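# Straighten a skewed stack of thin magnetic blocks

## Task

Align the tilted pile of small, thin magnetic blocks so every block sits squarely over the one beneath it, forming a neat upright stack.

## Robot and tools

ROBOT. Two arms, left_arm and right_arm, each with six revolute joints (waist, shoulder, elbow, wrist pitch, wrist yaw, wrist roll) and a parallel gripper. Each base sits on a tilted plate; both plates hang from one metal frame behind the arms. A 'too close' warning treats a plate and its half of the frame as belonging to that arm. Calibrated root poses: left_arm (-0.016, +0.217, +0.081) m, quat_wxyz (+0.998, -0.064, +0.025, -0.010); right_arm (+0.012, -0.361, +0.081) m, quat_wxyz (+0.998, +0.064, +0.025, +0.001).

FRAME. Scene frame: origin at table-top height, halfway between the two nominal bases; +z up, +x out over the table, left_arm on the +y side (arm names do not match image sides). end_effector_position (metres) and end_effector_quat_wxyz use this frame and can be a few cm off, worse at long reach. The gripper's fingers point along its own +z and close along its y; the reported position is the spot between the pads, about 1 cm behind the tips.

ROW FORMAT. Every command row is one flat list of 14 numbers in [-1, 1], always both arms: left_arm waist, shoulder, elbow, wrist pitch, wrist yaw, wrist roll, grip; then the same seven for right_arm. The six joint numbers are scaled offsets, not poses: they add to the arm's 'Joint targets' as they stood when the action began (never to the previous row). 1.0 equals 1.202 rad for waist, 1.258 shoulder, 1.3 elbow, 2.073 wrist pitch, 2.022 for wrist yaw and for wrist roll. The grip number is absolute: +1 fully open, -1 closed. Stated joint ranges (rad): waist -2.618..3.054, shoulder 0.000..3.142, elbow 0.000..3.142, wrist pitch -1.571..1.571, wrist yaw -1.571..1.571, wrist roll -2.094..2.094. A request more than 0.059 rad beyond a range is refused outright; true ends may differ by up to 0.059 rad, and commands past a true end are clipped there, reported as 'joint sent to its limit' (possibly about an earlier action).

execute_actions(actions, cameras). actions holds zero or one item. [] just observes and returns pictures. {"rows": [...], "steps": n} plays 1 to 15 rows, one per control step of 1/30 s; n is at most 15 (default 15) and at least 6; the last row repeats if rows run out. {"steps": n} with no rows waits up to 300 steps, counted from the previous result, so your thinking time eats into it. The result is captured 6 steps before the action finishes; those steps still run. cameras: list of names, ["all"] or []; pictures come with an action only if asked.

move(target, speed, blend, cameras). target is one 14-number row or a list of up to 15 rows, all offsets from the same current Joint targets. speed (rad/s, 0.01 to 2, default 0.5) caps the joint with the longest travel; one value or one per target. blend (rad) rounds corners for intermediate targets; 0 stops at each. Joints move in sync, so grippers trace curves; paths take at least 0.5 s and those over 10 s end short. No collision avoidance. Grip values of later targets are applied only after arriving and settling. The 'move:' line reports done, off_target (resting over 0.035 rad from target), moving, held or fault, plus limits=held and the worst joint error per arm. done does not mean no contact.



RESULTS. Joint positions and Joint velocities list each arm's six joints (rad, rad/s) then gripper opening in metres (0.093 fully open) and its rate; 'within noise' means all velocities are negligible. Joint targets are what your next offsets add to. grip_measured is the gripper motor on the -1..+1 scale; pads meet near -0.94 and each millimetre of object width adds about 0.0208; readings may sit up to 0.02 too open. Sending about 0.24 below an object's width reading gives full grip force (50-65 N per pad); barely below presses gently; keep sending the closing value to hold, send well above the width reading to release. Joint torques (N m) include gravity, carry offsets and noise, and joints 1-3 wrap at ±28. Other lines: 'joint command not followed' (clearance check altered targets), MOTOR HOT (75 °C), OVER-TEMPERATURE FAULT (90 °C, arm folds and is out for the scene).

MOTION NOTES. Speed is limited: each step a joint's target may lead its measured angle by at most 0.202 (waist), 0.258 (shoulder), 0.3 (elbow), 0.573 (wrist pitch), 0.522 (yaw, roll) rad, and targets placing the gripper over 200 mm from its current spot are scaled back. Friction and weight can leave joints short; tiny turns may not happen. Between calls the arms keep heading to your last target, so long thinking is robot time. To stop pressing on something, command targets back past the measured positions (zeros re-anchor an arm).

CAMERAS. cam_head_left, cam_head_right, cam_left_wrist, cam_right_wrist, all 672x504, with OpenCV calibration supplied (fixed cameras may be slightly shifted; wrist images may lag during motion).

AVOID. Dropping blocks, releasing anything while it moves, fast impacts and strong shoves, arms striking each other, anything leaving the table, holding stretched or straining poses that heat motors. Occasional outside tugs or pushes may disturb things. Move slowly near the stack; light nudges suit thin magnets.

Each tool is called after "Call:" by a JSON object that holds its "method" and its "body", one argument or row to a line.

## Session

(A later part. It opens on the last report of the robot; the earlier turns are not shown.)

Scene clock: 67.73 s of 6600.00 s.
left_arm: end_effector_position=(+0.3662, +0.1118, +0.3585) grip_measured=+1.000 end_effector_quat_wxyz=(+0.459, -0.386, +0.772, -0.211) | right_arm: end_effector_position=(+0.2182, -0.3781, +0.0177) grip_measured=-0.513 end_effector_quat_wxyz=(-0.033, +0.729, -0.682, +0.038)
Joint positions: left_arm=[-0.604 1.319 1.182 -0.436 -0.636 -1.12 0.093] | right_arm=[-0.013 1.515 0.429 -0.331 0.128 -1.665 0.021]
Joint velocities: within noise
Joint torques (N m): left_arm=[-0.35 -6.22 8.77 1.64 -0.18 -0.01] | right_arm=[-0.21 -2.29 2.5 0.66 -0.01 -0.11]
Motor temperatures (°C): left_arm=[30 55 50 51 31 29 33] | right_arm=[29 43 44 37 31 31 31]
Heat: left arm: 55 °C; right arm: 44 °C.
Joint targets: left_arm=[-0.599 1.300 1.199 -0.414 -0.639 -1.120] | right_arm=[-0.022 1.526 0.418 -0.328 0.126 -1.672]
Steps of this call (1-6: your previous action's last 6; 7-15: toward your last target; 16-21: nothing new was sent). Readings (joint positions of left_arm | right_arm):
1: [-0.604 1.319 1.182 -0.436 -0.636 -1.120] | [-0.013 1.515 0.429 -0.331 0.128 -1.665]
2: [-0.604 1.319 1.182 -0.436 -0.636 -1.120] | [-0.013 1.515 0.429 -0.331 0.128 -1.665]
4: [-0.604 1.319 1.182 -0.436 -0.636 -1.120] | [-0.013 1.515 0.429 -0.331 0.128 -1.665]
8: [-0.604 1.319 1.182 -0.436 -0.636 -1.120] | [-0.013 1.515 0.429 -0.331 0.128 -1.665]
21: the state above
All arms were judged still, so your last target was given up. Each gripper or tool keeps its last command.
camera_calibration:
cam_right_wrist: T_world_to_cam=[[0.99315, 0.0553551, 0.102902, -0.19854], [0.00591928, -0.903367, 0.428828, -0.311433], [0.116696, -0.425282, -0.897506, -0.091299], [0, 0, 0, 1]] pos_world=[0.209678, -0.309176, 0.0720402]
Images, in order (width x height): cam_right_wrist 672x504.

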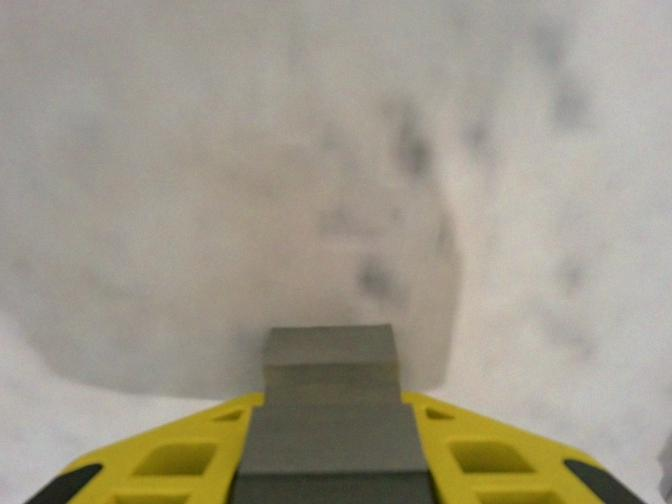

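Call:
{"method": "execute_actions", "body": {
  "actions": [
    {"rows": [[0,0,0,0,0,0,1,0,0,0,0,0,0,-0.60],[0,0,0,0,0,0,1,0,0,0,0,0,0,-0.56],[0,0,0,0,0,0,1,0,0,0,0,0,0,-0.52],[0,0,0,0,0,0,1,0,0,0,0,0,0,-0.49],[0,0,0,0,0,0,1,0,0,0,0,0,0,-0.46],[0,0,0,0,0,0,1,0,0,0,0,0,0,-0.43],[0,0,0,0,0,0,1,0,0,0,0,0,0,-0.40],[0,0,0,0,0,0,1,0,0,0,0,0,0,-0.36],[0,0,0,0,0,0,1,0,0,0,0,0,0,-0.32],[0,0,0,0,0,0,1,0,0,0,0,0,0,-0.26],[0,0,0,0,0,0,1,0,0,0,0,0,0,-0.2],[0,0,0,0,0,0,1,0,0,0,0,0,0,-0.14],[0,0,0,0,0,0,1,0,0,0,0,0,0,-0.08],[0,0,0,0,0,0,1,0,0,0,0,0,0,-0.02],[0,0,0,0,0,0,1,0,0,0,0,0,0,0.04]]}
  ],
  "cameras": []
}}

Call:
{"method": "move", "body": {
  "target": [
    [0,0,0,0,0,0,1,0.0416,-0.1876,0.1185,-0.1843,0,0.0257,0.04],
    [0,0,0,0,0,0,1,0.0566,-0.2273,0.1615,-0.2359,0.001,0.8096,0.35]
  ],
  "speed": [0.3, 0.9],
  "blend": [0.03, 0],
  "cameras": ["cam_right_wrist", "cam_head_left", "cam_head_right"]
}}

Scene clock: 69.83 s of 6600.00 s.
left_arm: end_effector_position=(+0.3662, +0.1118, +0.3585) grip_measured=+1.000 end_effector_quat_wxyz=(+0.459, -0.386, +0.772, -0.211) | right_arm: end_effector_position=(+0.2182, -0.3781, +0.0177) grip_measured=-0.348 end_effector_quat_wxyz=(-0.033, +0.729, -0.682, +0.038)
Joint positions: left_arm=[-0.604 1.319 1.182 -0.436 -0.636 -1.12 0.093] | right_arm=[-0.013 1.515 0.429 -0.331 0.128 -1.665 0.029]
Joint velocities: left_arm=[within noise] | right_arm=[-0.012 -0.007 -0.012 -0.022 0.022 -0.066 0.059]
Joint torques (N m): left_arm=[-0.35 -6.19 8.85 1.61 -0.18 0.01] | right_arm=[-0.2 -2.35 2.55 0.67 0 -0.06]
Motor temperatures (°C): left_arm=[30 55 50 51 31 29 33] | right_arm=[29 43 43 37 31 31 31]
Heat: left arm: 55 °C; right arm: 43 °C.
Joint targets: left_arm=[-0.599 1.300 1.199 -0.414 -0.639 -1.120] | right_arm=[-0.022 1.526 0.418 -0.328 0.126 -1.672]
Steps of this call (1-54: nothing new was sent; 55-63: this action's first 9). Readings (joint positions of left_arm | right_arm):
55: [-0.604 1.319 1.182 -0.436 -0.636 -1.120] | [-0.013 1.515 0.429 -0.331 0.128 -1.665]
56: [-0.604 1.319 1.182 -0.436 -0.636 -1.120] | [-0.013 1.515 0.429 -0.331 0.128 -1.665]
58: [-0.604 1.319 1.182 -0.436 -0.636 -1.120] | [-0.013 1.515 0.429 -0.331 0.128 -1.665]
62: [-0.604 1.319 1.182 -0.436 -0.636 -1.120] | [-0.013 1.515 0.429 -0.331 0.128 -1.665]
63: the state above
No camera images: "cameras" was empty.

Scene clock: 74.73 s of 6600.00 s.
left_arm: end_effector_position=(+0.3662, +0.1118, +0.3585) grip_measured=+1.000 end_effector_quat_wxyz=(+0.459, -0.386, +0.772, -0.211) | right_arm: end_effector_position=(+0.2149, -0.3775, +0.0932) grip_measured=+0.348 end_effector_quat_wxyz=(+0.044, -0.033, +0.998, +0.000)
Joint positions: left_arm=[-0.604 1.319 1.182 -0.436 -0.636 -1.12 0.093] | right_arm=[0.037 1.256 0.603 -0.785 0.128 -0.042 0.062]
Joint velocities: within noise
Joint torques (N m): left_arm=[-0.31 -6.22 8.9 1.65 -0.18 -0.01] | right_arm=[1.39 -3.96 6.86 0.29 0.11 0.08]
Motor temperatures (°C): left_arm=[30 55 50 51 31 29 33] | right_arm=[29 43 44 37 31 31 31]
Heat: left arm: 55 °C; right arm: 44 °C.
Joint targets: left_arm=[-0.599 1.300 1.199 -0.414 -0.639 -1.120] | right_arm=[0.046 1.241 0.629 -0.817 0.128 -0.035]
Kept back: nothing.
move: done
camera_calibration:
cam_right_wrist: T_world_to_cam=[[0.0549183, -0.998486, 0.00319491, -0.389971], [-0.938302, -0.0505135, 0.342107, 0.18974], [-0.341427, -0.0217857, -0.939656, 0.231827], [0, 0, 0, 1]] pos_world=[0.278602, -0.374746, 0.154172]
Images, in order (width x height): cam_head_left 672x504, cam_head_right 672x504, cam_right_wrist 672x504.

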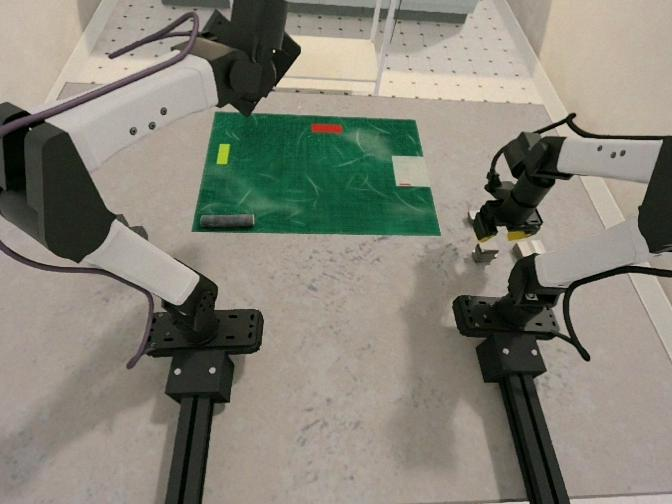

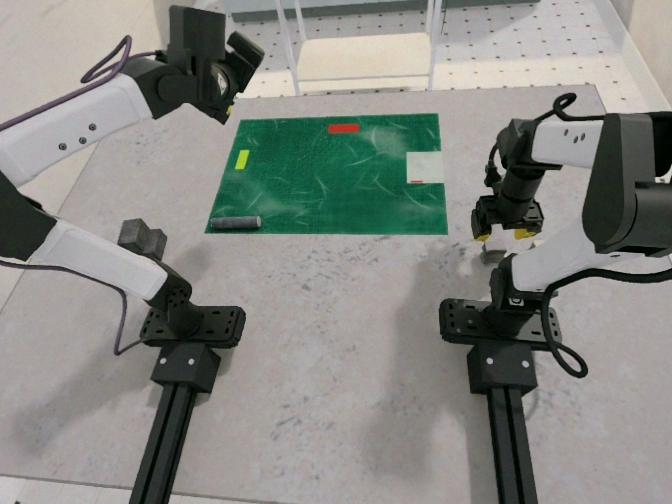

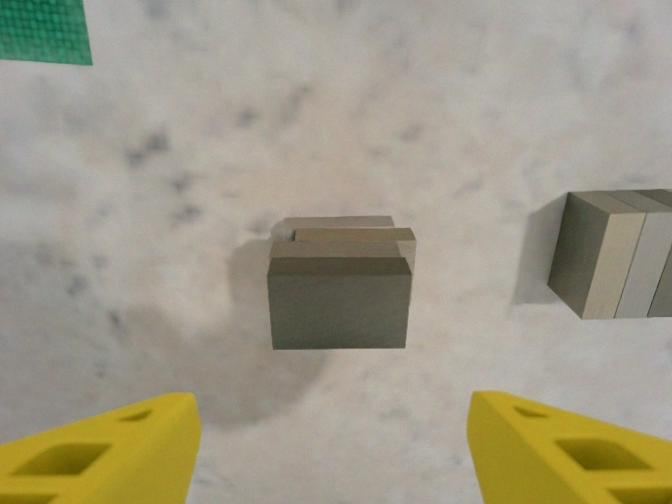

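Call:
{"method": "move", "body": {
  "target": [0,0,0,0,0,0,1,-0.0682,0.2289,-0.1592,0.2359,-0.001,-0.0406,0.35],
  "speed": 0.3,
  "cameras": ["cam_right_wrist", "cam_head_right"]
}}

Scene clock: 77.93 s of 6600.00 s.
left_arm: end_effector_position=(+0.3662, +0.1118, +0.3585) grip_measured=+1.000 end_effector_quat_wxyz=(+0.459, -0.386, +0.772, -0.211) | right_arm: end_effector_position=(+0.2173, -0.3810, +0.0172) grip_measured=+0.348 end_effector_quat_wxyz=(+0.047, -0.034, +0.998, -0.004)
Joint positions: left_arm=[-0.604 1.319 1.182 -0.436 -0.636 -1.12 0.093] | right_arm=[-0.027 1.518 0.431 -0.335 0.128 -0.109 0.062]
Joint velocities: within noise
Joint torques (N m): left_arm=[-0.35 -6.24 8.8 1.63 -0.15 0.01] | right_arm=[-0.35 -2.52 2.76 0.76 0.08 -0.11]
Motor temperatures (°C): left_arm=[30 55 50 51 31 29 33] | right_arm=[29 43 44 37 31 31 31]
Heat: left arm: 55 °C; right arm: 44 °C.
Joint targets: left_arm=[-0.599 1.300 1.199 -0.414 -0.639 -1.120] | right_arm=[-0.036 1.529 0.421 -0.328 0.126 -0.117]
Kept back: nothing.
move: done
camera_calibration:
cam_right_wrist: T_world_to_cam=[[0.0559112, -0.998354, 0.0128124, -0.393707], [-0.940581, -0.0483623, 0.336108, 0.219218], [-0.334935, -0.0308433, -0.941736, 0.156284], [0, 0, 0, 1]] pos_world=[0.28055, -0.377636, 0.078542]
Images, in order (width x height): cam_head_right 672x504, cam_right_wrist 672x504.

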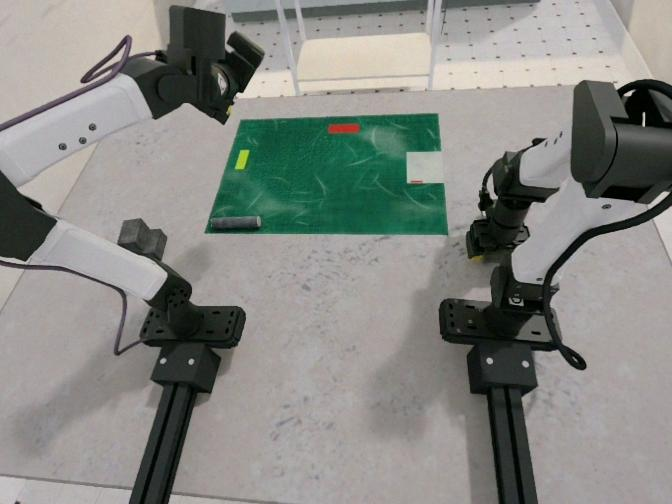

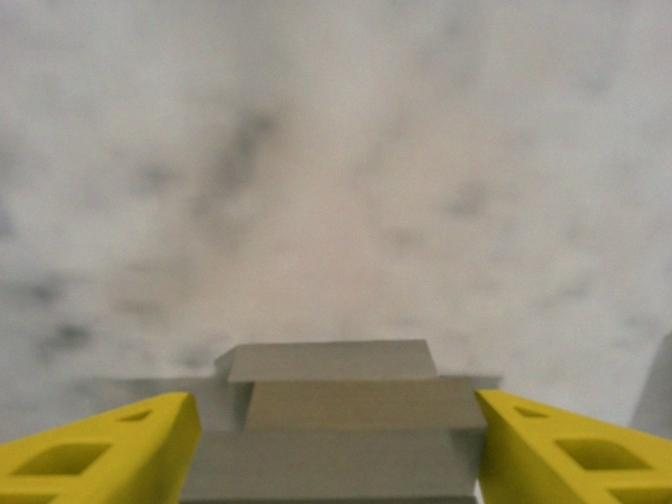

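Call:
{"method": "execute_actions", "body": {
  "actions": [
    {"rows": [[0,0,0,0,0,0,1,0,0,0,0,0,0,0.31],[0,0,0,0,0,0,1,0,0,0,0,0,0,0.27],[0,0,0,0,0,0,1,0,0,0,0,0,0,0.23],[0,0,0,0,0,0,1,0,0,0,0,0,0,0.20],[0,0,0,0,0,0,1,0,0,0,0,0,0,0.17],[0,0,0,0,0,0,1,0,0,0,0,0,0,0.15],[0,0,0,0,0,0,1,0,0,0,0,0,0,0.13],[0,0,0,0,0,0,1,0,0,0,0,0,0,0.11],[0,0,0,0,0,0,1,0,0,0,0,0,0,0.09],[0,0,0,0,0,0,1,0,0,0,0,0,0,0.07],[0,0,0,0,0,0,1,0,0,0,0,0,0,0.05],[0,0,0,0,0,0,1,0,0,0,0,0,0,0.03],[0,0,0,0,0,0,1,0,0,0,0,0,0,0.01],[0,0,0,0,0,0,1,0,0,0,0,0,0,-0.01],[0,0,0,0,0,0,1,0,0,0,0,0,0,-0.03]]}
  ],
  "cameras": ["cam_right_wrist"]
}}

Call:
{"method": "execute_actions", "body": {
  "actions": [
    {"rows": [[0,0,0,0,0,0,1,0,0,0,0,0,0,-0.05],[0,0,0,0,0,0,1,0,0,0,0,0,0,-0.065],[0,0,0,0,0,0,1,0,0,0,0,0,0,-0.08],[0,0,0,0,0,0,1,0,0,0,0,0,0,-0.1],[0,0,0,0,0,0,1,0,0,0,0,0,0,-0.12],[0,0,0,0,0,0,1,0,0,0,0,0,0,-0.14],[0,0,0,0,0,0,1,0,0,0,0,0,0,-0.16],[0,0,0,0,0,0,1,0,0,0,0,0,0,-0.18],[0,0,0,0,0,0,1,0,0,0,0,0,0,-0.2],[0,0,0,0,0,0,1,0,0,0,0,0,0,-0.22],[0,0,0,0,0,0,1,0,0,0,0,0,0,-0.24],[0,0,0,0,0,0,1,0,0,0,0,0,0,-0.26],[0,0,0,0,0,0,1,0,0,0,0,0,0,-0.28],[0,0,0,0,0,0,1,0,0,0,0,0,0,-0.3],[0,0,0,0,0,0,1,0,0,0,0,0,0,-0.31]]}
  ],
  "cameras": []
}}

Call:
{"method": "wait", "body": {
  "seconds": 0.5,
  "cameras": ["cam_right_wrist"]
}}

Scene clock: 79.17 s of 6600.00 s.
left_arm: end_effector_position=(+0.3662, +0.1118, +0.3585) grip_measured=+1.000 end_effector_quat_wxyz=(+0.459, -0.386, +0.772, -0.211) | right_arm: end_effector_position=(+0.2175, -0.3816, +0.0171) grip_measured=+0.102 end_effector_quat_wxyz=(+0.047, -0.033, +0.998, -0.005)
Joint positions: left_arm=[-0.604 1.319 1.182 -0.436 -0.636 -1.12 0.093] | right_arm=[-0.029 1.518 0.431 -0.334 0.13 -0.11 0.05]
Joint velocities: left_arm=[within noise] | right_arm=[0.002 -0.002 0.007 0.037 -0.007 0.022 -0.022]
Joint torques (N m): left_arm=[-0.49 -6.3 8.9 1.65 -0.18 0.01] | right_arm=[-0.1 -2.52 2.74 0.76 0.05 -0.08]
Motor temperatures (°C): left_arm=[30 54 50 51 31 29 33] | right_arm=[29 43 44 37 31 31 31]
Heat: left arm: 54 °C; right arm: 44 °C.
Joint targets: left_arm=[-0.599 1.300 1.199 -0.414 -0.639 -1.120] | right_arm=[-0.036 1.529 0.421 -0.328 0.126 -0.117]
Steps of this call (1-28: nothing new was sent; 29-37: this action's first 9). Readings (joint positions of left_arm | right_arm):
29: [-0.604 1.319 1.182 -0.436 -0.636 -1.120] | [-0.027 1.518 0.431 -0.334 0.128 -0.109]
30: [-0.604 1.319 1.182 -0.436 -0.636 -1.120] | [-0.027 1.518 0.431 -0.334 0.128 -0.109]
32: [-0.604 1.319 1.182 -0.436 -0.636 -1.120] | [-0.027 1.518 0.431 -0.334 0.128 -0.109]
36: [-0.604 1.319 1.182 -0.436 -0.636 -1.120] | [-0.028 1.518 0.431 -0.334 0.130 -0.110]
37: the state above
camera_calibration:
cam_right_wrist: T_world_to_cam=[[0.0544806, -0.998409, 0.0145217, -0.394041], [-0.940942, -0.0464669, 0.335365, 0.220216], [-0.334157, -0.0319349, -0.941976, 0.155747], [0, 0, 0, 1]] pos_world=[0.280722, -0.378208, 0.0785798]
Images, in order (width x height): cam_right_wrist 672x504.

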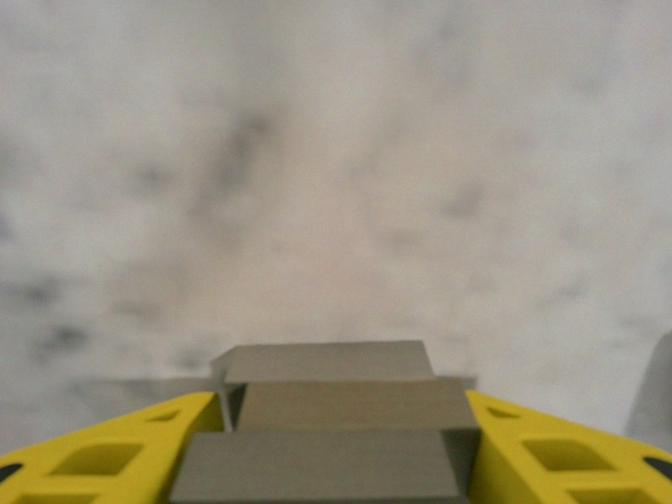

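Scene clock: 79.67 s of 6600.00 s.
left_arm: end_effector_position=(+0.3662, +0.1118, +0.3585) grip_measured=+1.000 end_effector_quat_wxyz=(+0.459, -0.386, +0.772, -0.211) | right_arm: end_effector_position=(+0.2177, -0.3819, +0.0172) grip_measured=-0.140 end_effector_quat_wxyz=(+0.048, -0.033, +0.998, -0.006)
Joint positions: left_arm=[-0.604 1.319 1.182 -0.436 -0.636 -1.12 0.093] | right_arm=[-0.029 1.518 0.431 -0.333 0.131 -0.11 0.038]
Joint velocities: left_arm=[within noise] | right_arm=[-0.002 -0.007 0.002 -0.037 0.022 0.007 -0.006]
Joint torques (N m): left_arm=[-0.44 -6.26 8.8 1.65 -0.17 0.02] | right_arm=[-0.2 -2.55 2.63 0.77 0.06 -0.09]
Motor temperatures (°C): left_arm=[30 54 50 51 31 29 33] | right_arm=[29 43 44 37 31 31 31]
Heat: left arm: 54 °C; right arm: 44 °C.
Joint targets: left_arm=[-0.599 1.300 1.199 -0.414 -0.639 -1.120] | right_arm=[-0.036 1.529 0.421 -0.328 0.126 -0.117]
Steps of this call (1-6: your previous action's last 6; 7-15: this action's first 9). Readings (joint positions of left_arm | right_arm):
7: [-0.604 1.319 1.182 -0.436 -0.636 -1.120] | [-0.029 1.518 0.431 -0.333 0.131 -0.110]
8: [-0.604 1.319 1.182 -0.436 -0.636 -1.120] | [-0.029 1.518 0.431 -0.333 0.131 -0.110]
10: [-0.604 1.319 1.182 -0.436 -0.636 -1.120] | [-0.029 1.518 0.431 -0.333 0.131 -0.110]
14: [-0.604 1.319 1.182 -0.436 -0.636 -1.120] | [-0.029 1.518 0.431 -0.333 0.131 -0.110]
15: the state above
No camera images: "cameras" was empty.

Scene clock: 80.37 s of 6600.00 s.
left_arm: end_effector_position=(+0.3662, +0.1118, +0.3585) grip_measured=+1.000 end_effector_quat_wxyz=(+0.459, -0.386, +0.772, -0.211) | right_arm: end_effector_position=(+0.2178, -0.3819, +0.0172) grip_measured=-0.192 end_effector_quat_wxyz=(+0.048, -0.033, +0.998, -0.006)
Joint positions: left_arm=[-0.604 1.319 1.182 -0.436 -0.636 -1.12 0.093] | right_arm=[-0.029 1.518 0.431 -0.333 0.131 -0.11 0.036]
Joint velocities: within noise
Joint torques (N m): left_arm=[-0.34 -6.27 8.88 1.64 -0.17 0] | right_arm=[-0.21 -2.48 2.69 0.77 0.05 -0.1]
Motor temperatures (°C): left_arm=[30 54 50 51 31 29 33] | right_arm=[29 43 44 37 31 31 31]
Heat: left arm: 54 °C; right arm: 44 °C.
Joint targets: left_arm=[-0.599 1.300 1.199 -0.414 -0.639 -1.120] | right_arm=[-0.036 1.529 0.421 -0.328 0.126 -0.117]
Steps of this call (1-6: your previous action's last 6; 7-15: toward your last target; 16-21: nothing new was sent). Readings (joint positions of left_arm | right_arm):
1: [-0.604 1.319 1.182 -0.436 -0.636 -1.120] | [-0.029 1.518 0.431 -0.333 0.131 -0.110]
2: [-0.604 1.319 1.182 -0.436 -0.636 -1.120] | [-0.029 1.518 0.431 -0.333 0.131 -0.110]
4: [-0.604 1.319 1.182 -0.436 -0.636 -1.120] | [-0.029 1.518 0.431 -0.333 0.131 -0.110]
8: [-0.604 1.319 1.182 -0.436 -0.636 -1.120] | [-0.029 1.518 0.431 -0.333 0.131 -0.110]
21: the state above
All arms were judged still, so your last target was given up. Each gripper or tool keeps its last command.
camera_calibration:
cam_right_wrist: T_world_to_cam=[[0.0545532, -0.99838, 0.0161665, -0.394357], [-0.941295, -0.0460185, 0.334435, 0.220706], [-0.33315, -0.0334619, -0.94228, 0.155055], [0, 0, 0, 1]] pos_world=[0.280919, -0.378373, 0.0786691]
Images, in order (width x height): cam_right_wrist 672x504.

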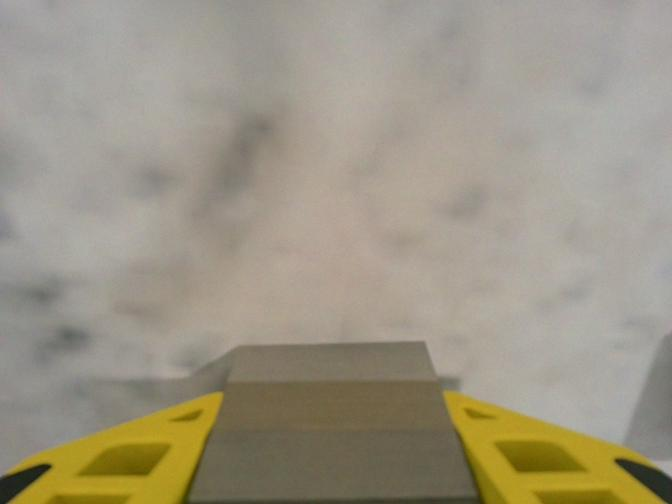

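Call:
{"method": "execute_actions", "body": {
  "actions": [
    {"rows": [[0,0,0,0,0,0,1,0,0,0,0,0,0,-0.28],[0,0,0,0,0,0,1,0,0,0,0,0,0,-0.25],[0,0,0,0,0,0,1,0,0,0,0,0,0,-0.22],[0,0,0,0,0,0,1,0,0,0,0,0,0,-0.19],[0,0,0,0,0,0,1,0,0,0,0,0,0,-0.16],[0,0,0,0,0,0,1,0,0,0,0,0,0,-0.13],[0,0,0,0,0,0,1,0,0,0,0,0,0,-0.10],[0,0,0,0,0,0,1,0,0,0,0,0,0,-0.07],[0,0,0,0,0,0,1,0,0,0,0,0,0,-0.03],[0,0,0,0,0,0,1,0,0,0,0,0,0,0.02],[0,0,0,0,0,0,1,0,0,0,0,0,0,0.08],[0,0,0,0,0,0,1,0,0,0,0,0,0,0.15],[0,0,0,0,0,0,1,0,0,0,0,0,0,0.22],[0,0,0,0,0,0,1,0,0,0,0,0,0,0.29],[0,0,0,0,0,0,1,0,0,0,0,0,0,0.35]]}
  ],
  "cameras": []
}}

Call:
{"method": "move", "body": {
  "target": [
    [0,0,0,0,0,0,1,0.0349,-0.19,0.1162,-0.1843,0.001,0.0206,0.35],
    [0,0,0,0,0,0,1,0,0.1765,0.4431,-0.165,0,0,0.35]
  ],
  "speed": [0.3, 0.6],
  "blend": [0.05, 0],
  "cameras": ["cam_right_wrist", "cam_head_left", "cam_head_right"]
}}

Scene clock: 82.37 s of 6600.00 s.
left_arm: end_effector_position=(+0.3662, +0.1118, +0.3585) grip_measured=+1.000 end_effector_quat_wxyz=(+0.459, -0.386, +0.772, -0.211) | right_arm: end_effector_position=(+0.2178, -0.3819, +0.0172) grip_measured=-0.053 end_effector_quat_wxyz=(+0.048, -0.033, +0.998, -0.006)
Joint positions: left_arm=[-0.604 1.319 1.182 -0.436 -0.636 -1.12 0.093] | right_arm=[-0.029 1.518 0.431 -0.333 0.131 -0.11 0.043]
Joint velocities: left_arm=[within noise] | right_arm=[0.002 0.002 0.002 -0.081 -0.037 0.037 0.047]
Joint torques (N m): left_arm=[-0.39 -6.22 8.83 1.64 -0.19 0.02] | right_arm=[-0.09 -2.59 2.63 0.79 0.05 -0.1]
Motor temperatures (°C): left_arm=[30 54 51 51 31 29 33] | right_arm=[29 43 44 37 31 31 31]
Heat: left arm: 54 °C; right arm: 44 °C.
Joint targets: left_arm=[-0.599 1.300 1.199 -0.414 -0.639 -1.120] | right_arm=[-0.036 1.529 0.421 -0.328 0.126 -0.117]
Steps of this call (1-51: nothing new was sent; 52-60: this action's first 9). Readings (joint positions of left_arm | right_arm):
52: [-0.604 1.319 1.182 -0.436 -0.636 -1.120] | [-0.029 1.518 0.431 -0.333 0.131 -0.110]
53: [-0.604 1.319 1.182 -0.436 -0.636 -1.120] | [-0.029 1.518 0.431 -0.333 0.131 -0.110]
55: [-0.604 1.319 1.182 -0.436 -0.636 -1.120] | [-0.029 1.518 0.431 -0.333 0.131 -0.110]
59: [-0.604 1.319 1.182 -0.436 -0.636 -1.120] | [-0.029 1.518 0.431 -0.333 0.131 -0.110]
60: the state above
No camera images: "cameras" was empty.

Scene clock: 85.27 s of 6600.00 s.
left_arm: end_effector_position=(+0.3662, +0.1118, +0.3585) grip_measured=+1.000 end_effector_quat_wxyz=(+0.459, -0.386, +0.772, -0.211) | right_arm: end_effector_position=(+0.3281, -0.3915, +0.0705) grip_measured=+0.348 end_effector_quat_wxyz=(+0.045, -0.034, +0.998, -0.006)
Joint positions: left_arm=[-0.604 1.319 1.182 -0.436 -0.636 -1.12 0.093] | right_arm=[-0.027 1.737 0.975 -0.664 0.131 -0.109 0.062]
Joint velocities: within noise
Joint torques (N m): left_arm=[-0.43 -6.27 8.84 1.63 -0.17 0] | right_arm=[0.29 -5.09 6.41 0.59 0.07 -0.1]
Motor temperatures (°C): left_arm=[30 54 51 52 31 29 33] | right_arm=[29 43 44 37 31 31 31]
Heat: left arm: 54 °C; right arm: 44 °C.
Joint targets: left_arm=[-0.599 1.300 1.199 -0.414 -0.639 -1.120] | right_arm=[-0.036 1.751 0.998 -0.670 0.126 -0.117]
Kept back: nothing.
move: done
camera_calibration:
cam_right_wrist: T_world_to_cam=[[0.056324, -0.998294, 0.0153655, -0.411318], [-0.938875, -0.047724, 0.340934, 0.304328], [-0.33962, -0.0336291, -0.939961, 0.243644], [0, 0, 0, 1]] pos_world=[0.391639, -0.387899, 0.13158]
Images, in order (width x height): cam_head_left 672x504, cam_head_right 672x504, cam_right_wrist 672x504.

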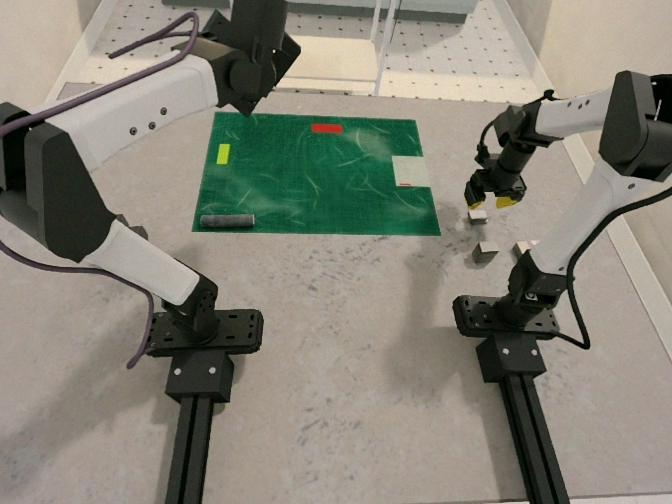

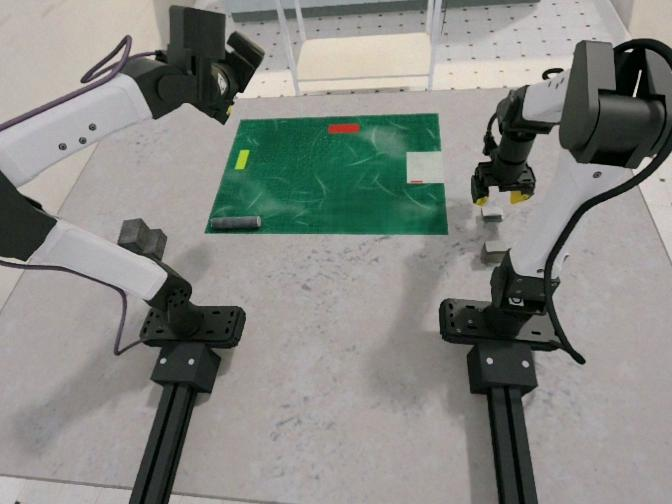

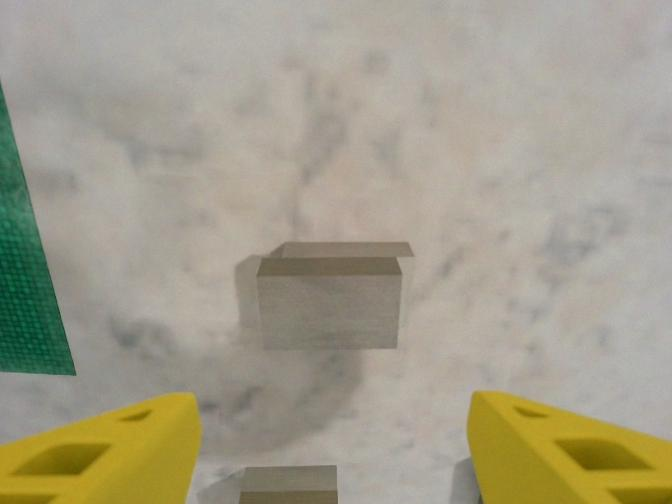

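Call:
{"method": "move", "body": {
  "target": [0,0,0,0,0,0,1,-0.0283,0.1089,-0.0831,0.1138,0,-0.0168,0.35],
  "speed": 0.25,
  "cameras": ["cam_right_wrist"]
}}

Scene clock: 87.77 s of 6600.00 s.
left_arm: end_effector_position=(+0.3662, +0.1118, +0.3585) grip_measured=+1.000 end_effector_quat_wxyz=(+0.459, -0.386, +0.772, -0.211) | right_arm: end_effector_position=(+0.3304, -0.3960, +0.0179) grip_measured=+0.348 end_effector_quat_wxyz=(+0.047, -0.034, +0.998, -0.008)
Joint positions: left_arm=[-0.604 1.319 1.182 -0.436 -0.636 -1.12 0.093] | right_arm=[-0.061 1.875 0.899 -0.441 0.131 -0.143 0.062]
Joint velocities: within noise
Joint torques (N m): left_arm=[-0.36 -6.27 8.76 1.64 -0.19 -0.01] | right_arm=[0.27 -5.53 3.11 0.8 0.07 -0.12]
Motor temperatures (°C): left_arm=[30 54 51 52 31 29 33] | right_arm=[29 43 44 37 31 31 31]
Heat: left arm: 54 °C; right arm: 44 °C.
Joint targets: left_arm=[-0.599 1.300 1.199 -0.414 -0.639 -1.120] | right_arm=[-0.070 1.887 0.890 -0.434 0.126 -0.151]
Kept back: nothing.
move: done
camera_calibration:
cam_right_wrist: T_world_to_cam=[[0.0551118, -0.998259, 0.0209949, -0.414862], [-0.940775, -0.0448706, 0.336048, 0.326075], [-0.334521, -0.0382717, -0.941611, 0.191351], [0, 0, 0, 1]] pos_world=[0.393638, -0.392185, 0.0793114]
Images, in order (width x height): cam_right_wrist 672x504.

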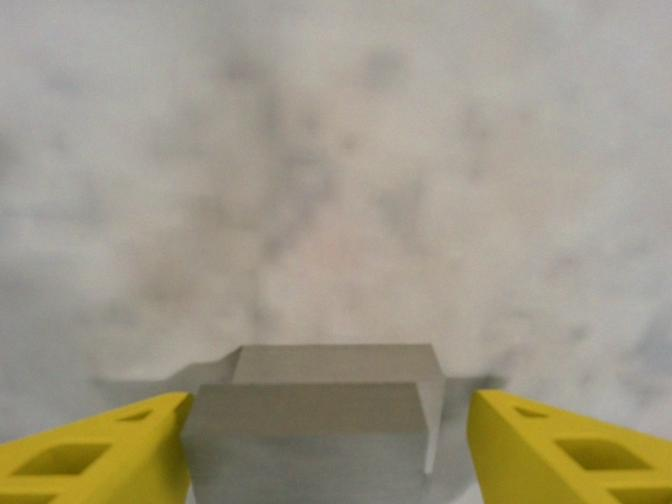

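Call:
{"method": "execute_actions", "body": {
  "actions": [
    {"rows": [[0,0,0,0,0,0,1,0,0,0,0,0,0,0.31],[0,0,0,0,0,0,1,0,0,0,0,0,0,0.27],[0,0,0,0,0,0,1,0,0,0,0,0,0,0.23],[0,0,0,0,0,0,1,0,0,0,0,0,0,0.20],[0,0,0,0,0,0,1,0,0,0,0,0,0,0.17],[0,0,0,0,0,0,1,0,0,0,0,0,0,0.15],[0,0,0,0,0,0,1,0,0,0,0,0,0,0.13],[0,0,0,0,0,0,1,0,0,0,0,0,0,0.11],[0,0,0,0,0,0,1,0,0,0,0,0,0,0.09],[0,0,0,0,0,0,1,0,0,0,0,0,0,0.07],[0,0,0,0,0,0,1,0,0,0,0,0,0,0.05],[0,0,0,0,0,0,1,0,0,0,0,0,0,0.03],[0,0,0,0,0,0,1,0,0,0,0,0,0,0.01],[0,0,0,0,0,0,1,0,0,0,0,0,0,-0.01],[0,0,0,0,0,0,1,0,0,0,0,0,0,-0.03]]}
  ],
  "cameras": []
}}

Call:
{"method": "execute_actions", "body": {
  "actions": [
    {"rows": [[0,0,0,0,0,0,1,0,0,0,0,0,0,-0.05],[0,0,0,0,0,0,1,0,0,0,0,0,0,-0.065],[0,0,0,0,0,0,1,0,0,0,0,0,0,-0.08],[0,0,0,0,0,0,1,0,0,0,0,0,0,-0.1],[0,0,0,0,0,0,1,0,0,0,0,0,0,-0.12],[0,0,0,0,0,0,1,0,0,0,0,0,0,-0.14],[0,0,0,0,0,0,1,0,0,0,0,0,0,-0.16],[0,0,0,0,0,0,1,0,0,0,0,0,0,-0.18],[0,0,0,0,0,0,1,0,0,0,0,0,0,-0.2],[0,0,0,0,0,0,1,0,0,0,0,0,0,-0.22],[0,0,0,0,0,0,1,0,0,0,0,0,0,-0.24],[0,0,0,0,0,0,1,0,0,0,0,0,0,-0.26],[0,0,0,0,0,0,1,0,0,0,0,0,0,-0.28],[0,0,0,0,0,0,1,0,0,0,0,0,0,-0.3],[0,0,0,0,0,0,1,0,0,0,0,0,0,-0.32]]}
  ],
  "cameras": []
}}

Call:
{"method": "wait", "body": {
  "seconds": 0.4,
  "cameras": ["cam_right_wrist"]
}}

Scene clock: 88.87 s of 6600.00 s.
left_arm: end_effector_position=(+0.3662, +0.1118, +0.3585) grip_measured=+1.000 end_effector_quat_wxyz=(+0.459, -0.386, +0.772, -0.211) | right_arm: end_effector_position=(+0.3306, -0.3960, +0.0179) grip_measured=+0.103 end_effector_quat_wxyz=(+0.048, -0.034, +0.998, -0.008)
Joint positions: left_arm=[-0.604 1.319 1.182 -0.436 -0.636 -1.12 0.093] | right_arm=[-0.061 1.875 0.899 -0.44 0.131 -0.144 0.05]
Joint velocities: left_arm=[within noise] | right_arm=[0.002 -0.007 -0.007 0.037 0.037 -0.022 -0.026]
Joint torques (N m): left_arm=[-0.42 -6.28 8.81 1.66 -0.18 0.03] | right_arm=[0.29 -5.53 3.12 0.78 0.05 -0.09]
Motor temperatures (°C): left_arm=[30 54 51 52 31 29 33] | right_arm=[29 43 44 37 31 31 31]
Heat: left arm: 54 °C; right arm: 44 °C.
Joint targets: left_arm=[-0.599 1.300 1.199 -0.414 -0.639 -1.120] | right_arm=[-0.070 1.887 0.890 -0.434 0.126 -0.151]
Steps of this call (1-24: nothing new was sent; 25-33: this action's first 9). Readings (joint positions of left_arm | right_arm):
25: [-0.604 1.319 1.182 -0.436 -0.636 -1.120] | [-0.061 1.875 0.899 -0.440 0.131 -0.143]
26: [-0.604 1.319 1.182 -0.436 -0.636 -1.120] | [-0.061 1.875 0.899 -0.440 0.131 -0.143]
28: [-0.604 1.319 1.182 -0.436 -0.636 -1.120] | [-0.061 1.875 0.899 -0.440 0.131 -0.143]
32: [-0.604 1.319 1.182 -0.436 -0.636 -1.120] | [-0.061 1.875 0.899 -0.440 0.131 -0.144]
33: the state above
No camera images: "cameras" was empty.

Scene clock: 89.37 s of 6600.00 s.
left_arm: end_effector_position=(+0.3662, +0.1118, +0.3585) grip_measured=+1.000 end_effector_quat_wxyz=(+0.459, -0.386, +0.772, -0.211) | right_arm: end_effector_position=(+0.3308, -0.3960, +0.0179) grip_measured=-0.141 end_effector_quat_wxyz=(+0.048, -0.033, +0.998, -0.008)
Joint positions: left_arm=[-0.604 1.319 1.182 -0.436 -0.636 -1.12 0.093] | right_arm=[-0.062 1.875 0.899 -0.44 0.13 -0.144 0.038]
Joint velocities: left_arm=[within noise] | right_arm=[-0.017 0.002 -0.022 0.007 -0.007 -0.022 -0.005]
Joint torques (N m): left_arm=[-0.42 -6.24 8.91 1.66 -0.18 0.03] | right_arm=[0.39 -5.68 3.06 0.78 0.09 -0.04]
Motor temperatures (°C): left_arm=[30 54 51 52 31 29 33] | right_arm=[29 43 43 37 31 31 31]
Heat: left arm: 54 °C; right arm: 43 °C.
Joint targets: left_arm=[-0.599 1.300 1.199 -0.414 -0.639 -1.120] | right_arm=[-0.070 1.887 0.890 -0.434 0.126 -0.151]
Steps of this call (1-6: your previous action's last 6; 7-15: this action's first 9). Readings (joint positions of left_arm | right_arm):
7: [-0.604 1.319 1.182 -0.436 -0.636 -1.120] | [-0.061 1.875 0.899 -0.440 0.130 -0.144]
8: [-0.604 1.319 1.182 -0.436 -0.636 -1.120] | [-0.061 1.875 0.899 -0.440 0.130 -0.144]
10: [-0.604 1.319 1.182 -0.436 -0.636 -1.120] | [-0.062 1.875 0.899 -0.440 0.130 -0.144]
14: [-0.604 1.319 1.182 -0.436 -0.636 -1.120] | [-0.062 1.875 0.899 -0.440 0.130 -0.144]
15: the state above
No camera images: "cameras" was empty.

Scene clock: 89.97 s of 6600.00 s.
left_arm: end_effector_position=(+0.3662, +0.1118, +0.3585) grip_measured=+1.000 end_effector_quat_wxyz=(+0.459, -0.386, +0.772, -0.211) | right_arm: end_effector_position=(+0.3308, -0.3960, +0.0179) grip_measured=-0.191 end_effector_quat_wxyz=(+0.048, -0.033, +0.998, -0.008)
Joint positions: left_arm=[-0.604 1.319 1.182 -0.436 -0.636 -1.12 0.093] | right_arm=[-0.062 1.875 0.899 -0.44 0.13 -0.144 0.036]
Joint velocities: within noise
Joint torques (N m): left_arm=[-0.35 -6.16 8.92 1.62 -0.15 0.03] | right_arm=[0.39 -5.52 3.14 0.78 0.06 -0.1]
Motor temperatures (°C): left_arm=[30 54 51 52 31 29 33] | right_arm=[29 43 43 37 31 31 31]
Heat: left arm: 54 °C; right arm: 43 °C.
Joint targets: left_arm=[-0.599 1.300 1.199 -0.414 -0.639 -1.120] | right_arm=[-0.070 1.887 0.890 -0.434 0.126 -0.151]
Steps of this call (1-6: your previous action's last 6; 7-15: toward your last target; 16-18: nothing new was sent). Readings (joint positions of left_arm | right_arm):
1: [-0.604 1.319 1.182 -0.436 -0.636 -1.120] | [-0.062 1.875 0.899 -0.440 0.130 -0.144]
2: [-0.604 1.319 1.182 -0.436 -0.636 -1.120] | [-0.062 1.875 0.899 -0.440 0.130 -0.144]
4: [-0.604 1.319 1.182 -0.436 -0.636 -1.120] | [-0.062 1.875 0.899 -0.440 0.130 -0.144]
8: [-0.604 1.319 1.182 -0.436 -0.636 -1.120] | [-0.062 1.875 0.899 -0.440 0.130 -0.144]
18: the state above
All arms were judged still, so your last target was given up. Each gripper or tool keeps its last command.
camera_calibration:
cam_right_wrist: T_world_to_cam=[[0.0550025, -0.998284, 0.0200978, -0.414797], [-0.941297, -0.0451273, 0.334551, 0.32651], [-0.33307, -0.0373192, -0.942163, 0.1914], [0, 0, 0, 1]] pos_world=[0.393907, -0.392208, 0.0794322]
Images, in order (width x height): cam_right_wrist 672x504.

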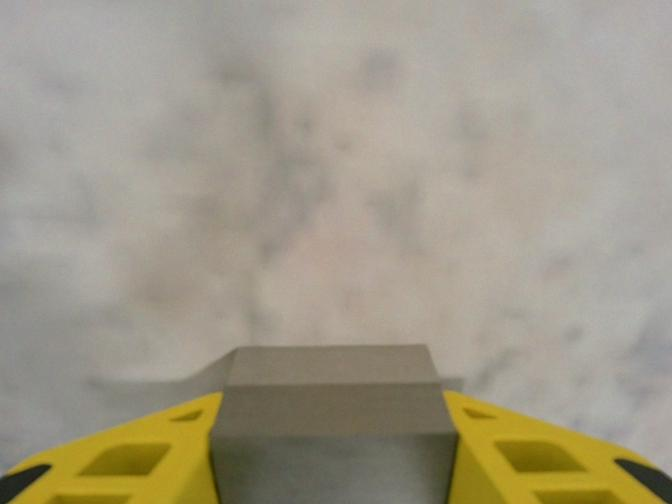

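Call:
{"method": "move", "body": {
  "target": [
    [0,0,0,0,0,0,1,0.0266,-0.1439,0.1077,-0.1442,0.001,0.0158,-0.36],
    [0,0,0,0,0,0,1,0.0740,-0.4921,-0.2362,-0.1587,0.001,0.0440,-0.36]
  ],
  "speed": [0.3, 0.5],
  "blend": [0.04, 0],
  "cameras": ["cam_right_wrist", "cam_head_left", "cam_head_right"]
}}

Scene clock: 94.10 s of 6600.00 s.
left_arm: end_effector_position=(+0.3662, +0.1118, +0.3585) grip_measured=+1.000 end_effector_quat_wxyz=(+0.459, -0.386, +0.772, -0.211) | right_arm: end_effector_position=(+0.2155, -0.3823, +0.0838) grip_measured=-0.202 end_effector_quat_wxyz=(+0.039, -0.034, +0.999, -0.002)
Joint positions: left_arm=[-0.604 1.319 1.182 -0.436 -0.636 -1.12 0.093] | right_arm=[0.009 1.288 0.587 -0.743 0.13 -0.07 0.035]
Joint velocities: within noise
Joint torques (N m): left_arm=[-0.32 -6.23 8.92 1.66 -0.17 0] | right_arm=[1.47 -4.49 4.26 0.41 0.09 0]
Motor temperatures (°C): left_arm=[30 53 51 52 31 29 33] | right_arm=[29 43 43 36 31 31 31]
Heat: left arm: 53 °C; right arm: 43 °C.
Joint targets: left_arm=[-0.599 1.300 1.199 -0.414 -0.639 -1.120] | right_arm=[0.019 1.268 0.582 -0.763 0.128 -0.062]
Kept back: nothing.
move: done
camera_calibration:
cam_right_wrist: T_world_to_cam=[[0.0557668, -0.998409, 0.00836862, -0.395317], [-0.93495, -0.0492774, 0.35134, 0.192301], [-0.350368, -0.0274173, -0.936211, 0.222565], [0, 0, 0, 1]] pos_world=[0.279817, -0.37911, 0.144113]
Images, in order (width x height): cam_head_left 672x504, cam_head_right 672x504, cam_right_wrist 672x504.

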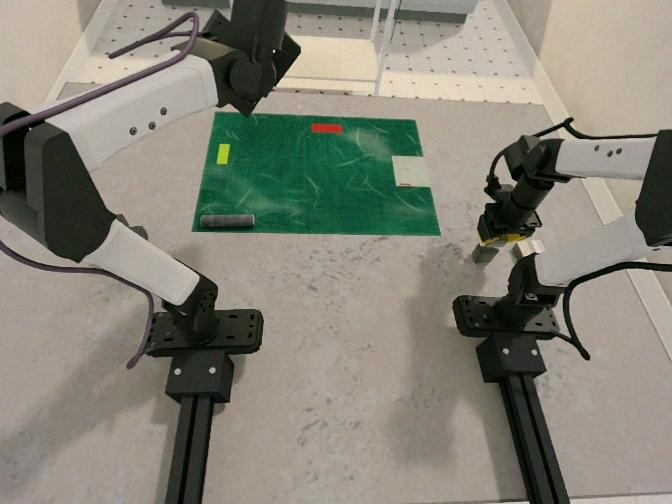

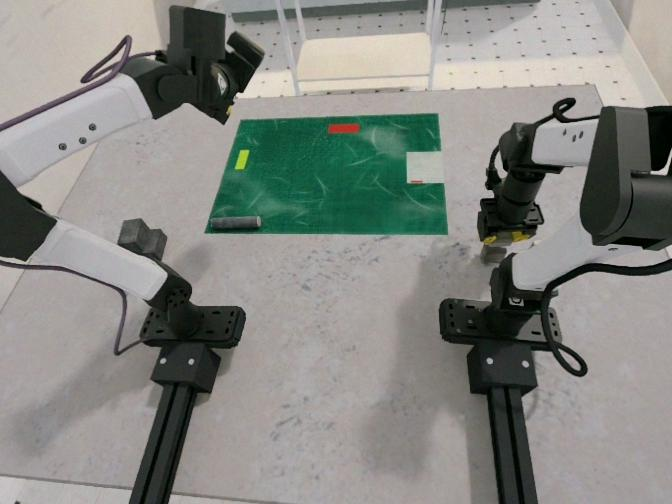

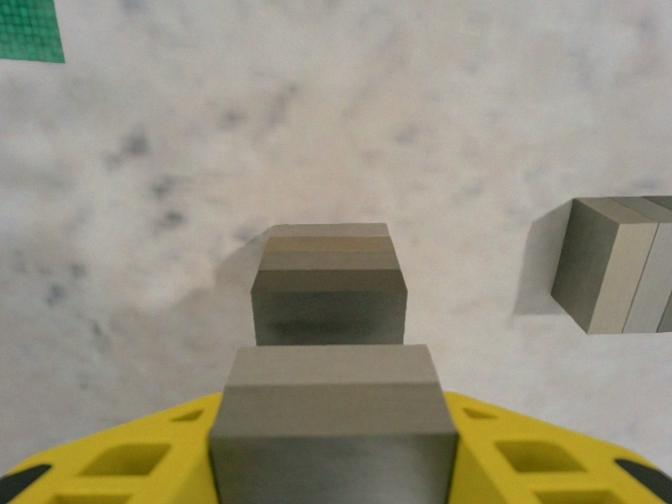

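Call:
{"method": "move", "body": {
  "target": [0,0,0,0,0,0,1,-0.0250,0.0477,-0.0385,0.0603,0,-0.0148,-0.36],
  "speed": 0.15,
  "cameras": ["cam_right_wrist"]
}}

Call:
{"method": "zoom_image", "body": {
  "camera": "cam_right_wrist",
  "region": [200, 260, 460, 460]
}}

Scene clock: 97.63 s of 6600.00 s.
left_arm: end_effector_position=(+0.3662, +0.1118, +0.3585) grip_measured=+1.000 end_effector_quat_wxyz=(+0.459, -0.386, +0.772, -0.211) | right_arm: end_effector_position=(+0.2171, -0.3828, +0.0686) grip_measured=-0.202 end_effector_quat_wxyz=(+0.046, -0.033, +0.998, -0.003)
Joint positions: left_arm=[-0.604 1.319 1.182 -0.436 -0.636 -1.12 0.093] | right_arm=[-0.003 1.321 0.54 -0.646 0.13 -0.084 0.035]
Joint velocities: within noise
Joint torques (N m): left_arm=[-0.35 -6.27 8.91 1.64 -0.18 0.01] | right_arm=[-0.28 -2.21 3.92 0.77 0.08 -0.12]
Motor temperatures (°C): left_arm=[30 53 51 52 31 29 33] | right_arm=[29 43 43 36 30 31 31]
Heat: left arm: 53 °C; right arm: 43 °C.
Joint targets: left_arm=[-0.599 1.300 1.199 -0.414 -0.639 -1.120] | right_arm=[-0.011 1.328 0.532 -0.638 0.128 -0.092]
Kept back: nothing.
move: done
camera_calibration:
cam_right_wrist: T_world_to_cam=[[0.0554483, -0.998401, 0.0109934, -0.395936], [-0.940142, -0.0484986, 0.337313, 0.201463], [-0.336241, -0.0290388, -0.941328, 0.205518], [0, 0, 0, 1]] pos_world=[0.280461, -0.379564, 0.129856]
Images, in order (width x height): cam_right_wrist 672x504.

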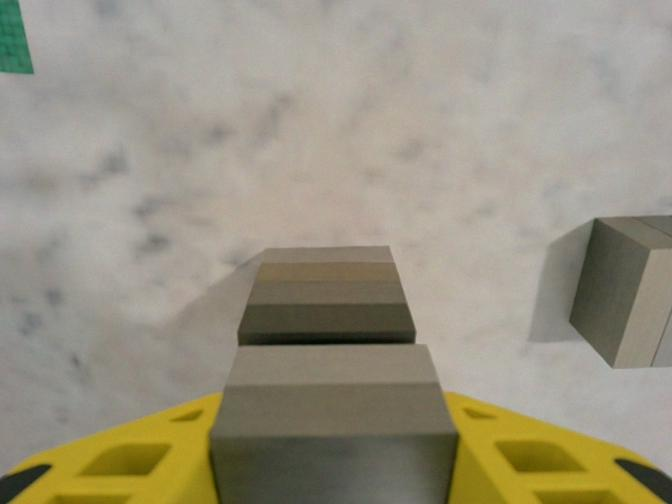

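Scaled by 1.938 from the camera's 672x504 image, which has a finer 960x720 frame.

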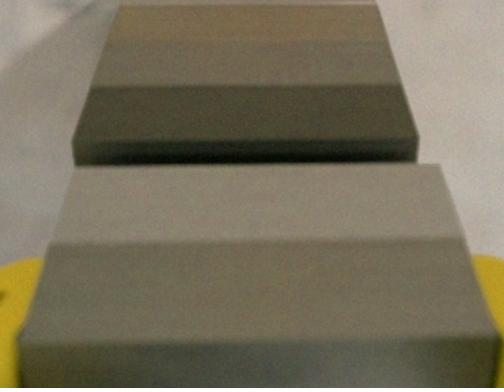

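Call:
{"method": "move", "body": {
  "target": [0,0,0,0,0,0,1,0.0175,0.0072,-0.0077,0.0092,0,0.0104,-0.36],
  "speed": 0.08,
  "cameras": ["cam_right_wrist"]
}}

Call:
{"method": "zoom_image", "body": {
  "camera": "cam_right_wrist",
  "region": [200, 260, 460, 460]
}}

Scene clock: 100.00 s of 6600.00 s.
left_arm: end_effector_position=(+0.3662, +0.1118, +0.3585) grip_measured=+1.000 end_effector_quat_wxyz=(+0.459, -0.386, +0.772, -0.211) | right_arm: end_effector_position=(+0.2169, -0.3818, +0.0652) grip_measured=-0.202 end_effector_quat_wxyz=(+0.047, -0.032, +0.998, -0.003)
Joint positions: left_arm=[-0.604 1.319 1.182 -0.436 -0.636 -1.12 0.093] | right_arm=[0 1.33 0.53 -0.627 0.13 -0.078 0.035]
Joint velocities: within noise
Joint torques (N m): left_arm=[-0.4 -6.22 8.77 1.64 -0.18 0.02] | right_arm=[1.22 -2.22 3.74 0.82 0.1 0.06]
Motor temperatures (°C): left_arm=[30 53 51 52 31 29 32] | right_arm=[29 43 43 36 30 31 31]
Heat: left arm: 53 °C; right arm: 43 °C.
Joint targets: left_arm=[-0.599 1.300 1.199 -0.414 -0.639 -1.120] | right_arm=[0.010 1.337 0.522 -0.619 0.128 -0.071]
Kept back: nothing.
move: done
camera_calibration:
cam_right_wrist: T_world_to_cam=[[0.0527214, -0.998556, 0.0103534, -0.394254], [-0.940536, -0.0461687, 0.336541, 0.203446], [-0.335577, -0.0274807, -0.941612, 0.202809], [0, 0, 0, 1]] pos_world=[0.280192, -0.378718, 0.126581]
Images, in order (width x height): cam_right_wrist 672x504.

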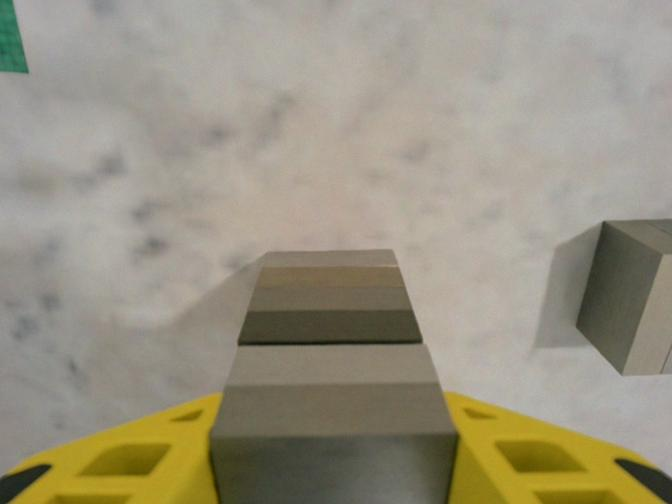

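Scaled by 1.938 from the camera's 672x504 image, which has a finer 960x720 frame.

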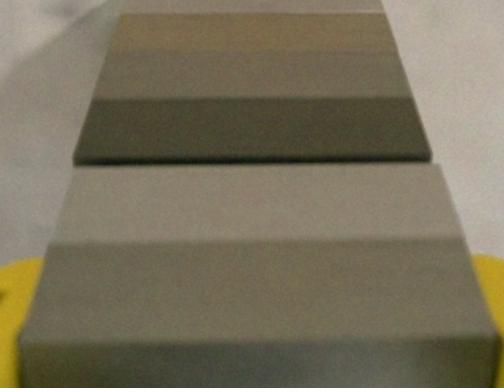

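Call:
{"method": "move", "body": {
  "target": [0,0,0,0,0,0,1,0.0,0.0085,-0.0062,0.0087,0,0,-0.36],
  "speed": 0.06,
  "cameras": ["cam_right_wrist"]
}}

Call:
{"method": "zoom_image", "body": {
  "camera": "cam_right_wrist",
  "region": [200, 260, 460, 460]
}}

Scene clock: 101.37 s of 6600.00 s.
left_arm: end_effector_position=(+0.3662, +0.1118, +0.3585) grip_measured=+1.000 end_effector_quat_wxyz=(+0.459, -0.386, +0.772, -0.211) | right_arm: end_effector_position=(+0.2179, -0.3814, +0.0639) grip_measured=-0.202 end_effector_quat_wxyz=(+0.048, -0.032, +0.998, -0.003)
Joint positions: left_arm=[-0.604 1.319 1.182 -0.436 -0.636 -1.12 0.093] | right_arm=[0.001 1.336 0.528 -0.616 0.13 -0.078 0.035]
Joint velocities: within noise
Joint torques (N m): left_arm=[-0.36 -6.24 8.81 1.64 -0.17 0] | right_arm=[1.32 -1.81 3.4 0.88 0.1 0.03]
Motor temperatures (°C): left_arm=[30 53 51 52 31 29 32] | right_arm=[29 43 43 36 30 31 31]
Heat: left arm: 53 °C; right arm: 43 °C.
Joint targets: left_arm=[-0.599 1.300 1.199 -0.414 -0.639 -1.120] | right_arm=[0.010 1.348 0.514 -0.601 0.128 -0.071]
Kept back: nothing.
move: done
camera_calibration:
cam_right_wrist: T_world_to_cam=[[0.0527783, -0.998553, 0.0103551, -0.393901], [-0.941344, -0.0462882, 0.33426, 0.20516], [-0.333297, -0.0273894, -0.942424, 0.201518], [0, 0, 0, 1]] pos_world=[0.281081, -0.378315, 0.125417]
Images, in order (width x height): cam_right_wrist 672x504.

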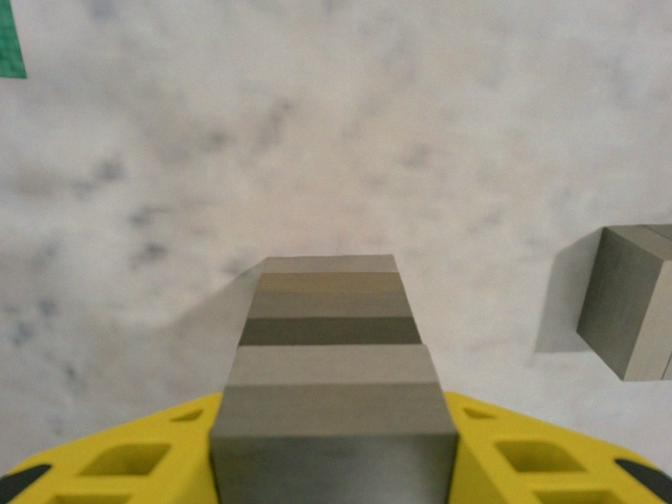

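Scaled by 1.938 from the camera's 672x504 image, which has a finer 960x720 frame.

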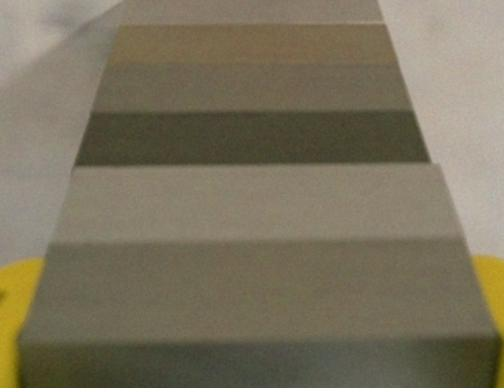

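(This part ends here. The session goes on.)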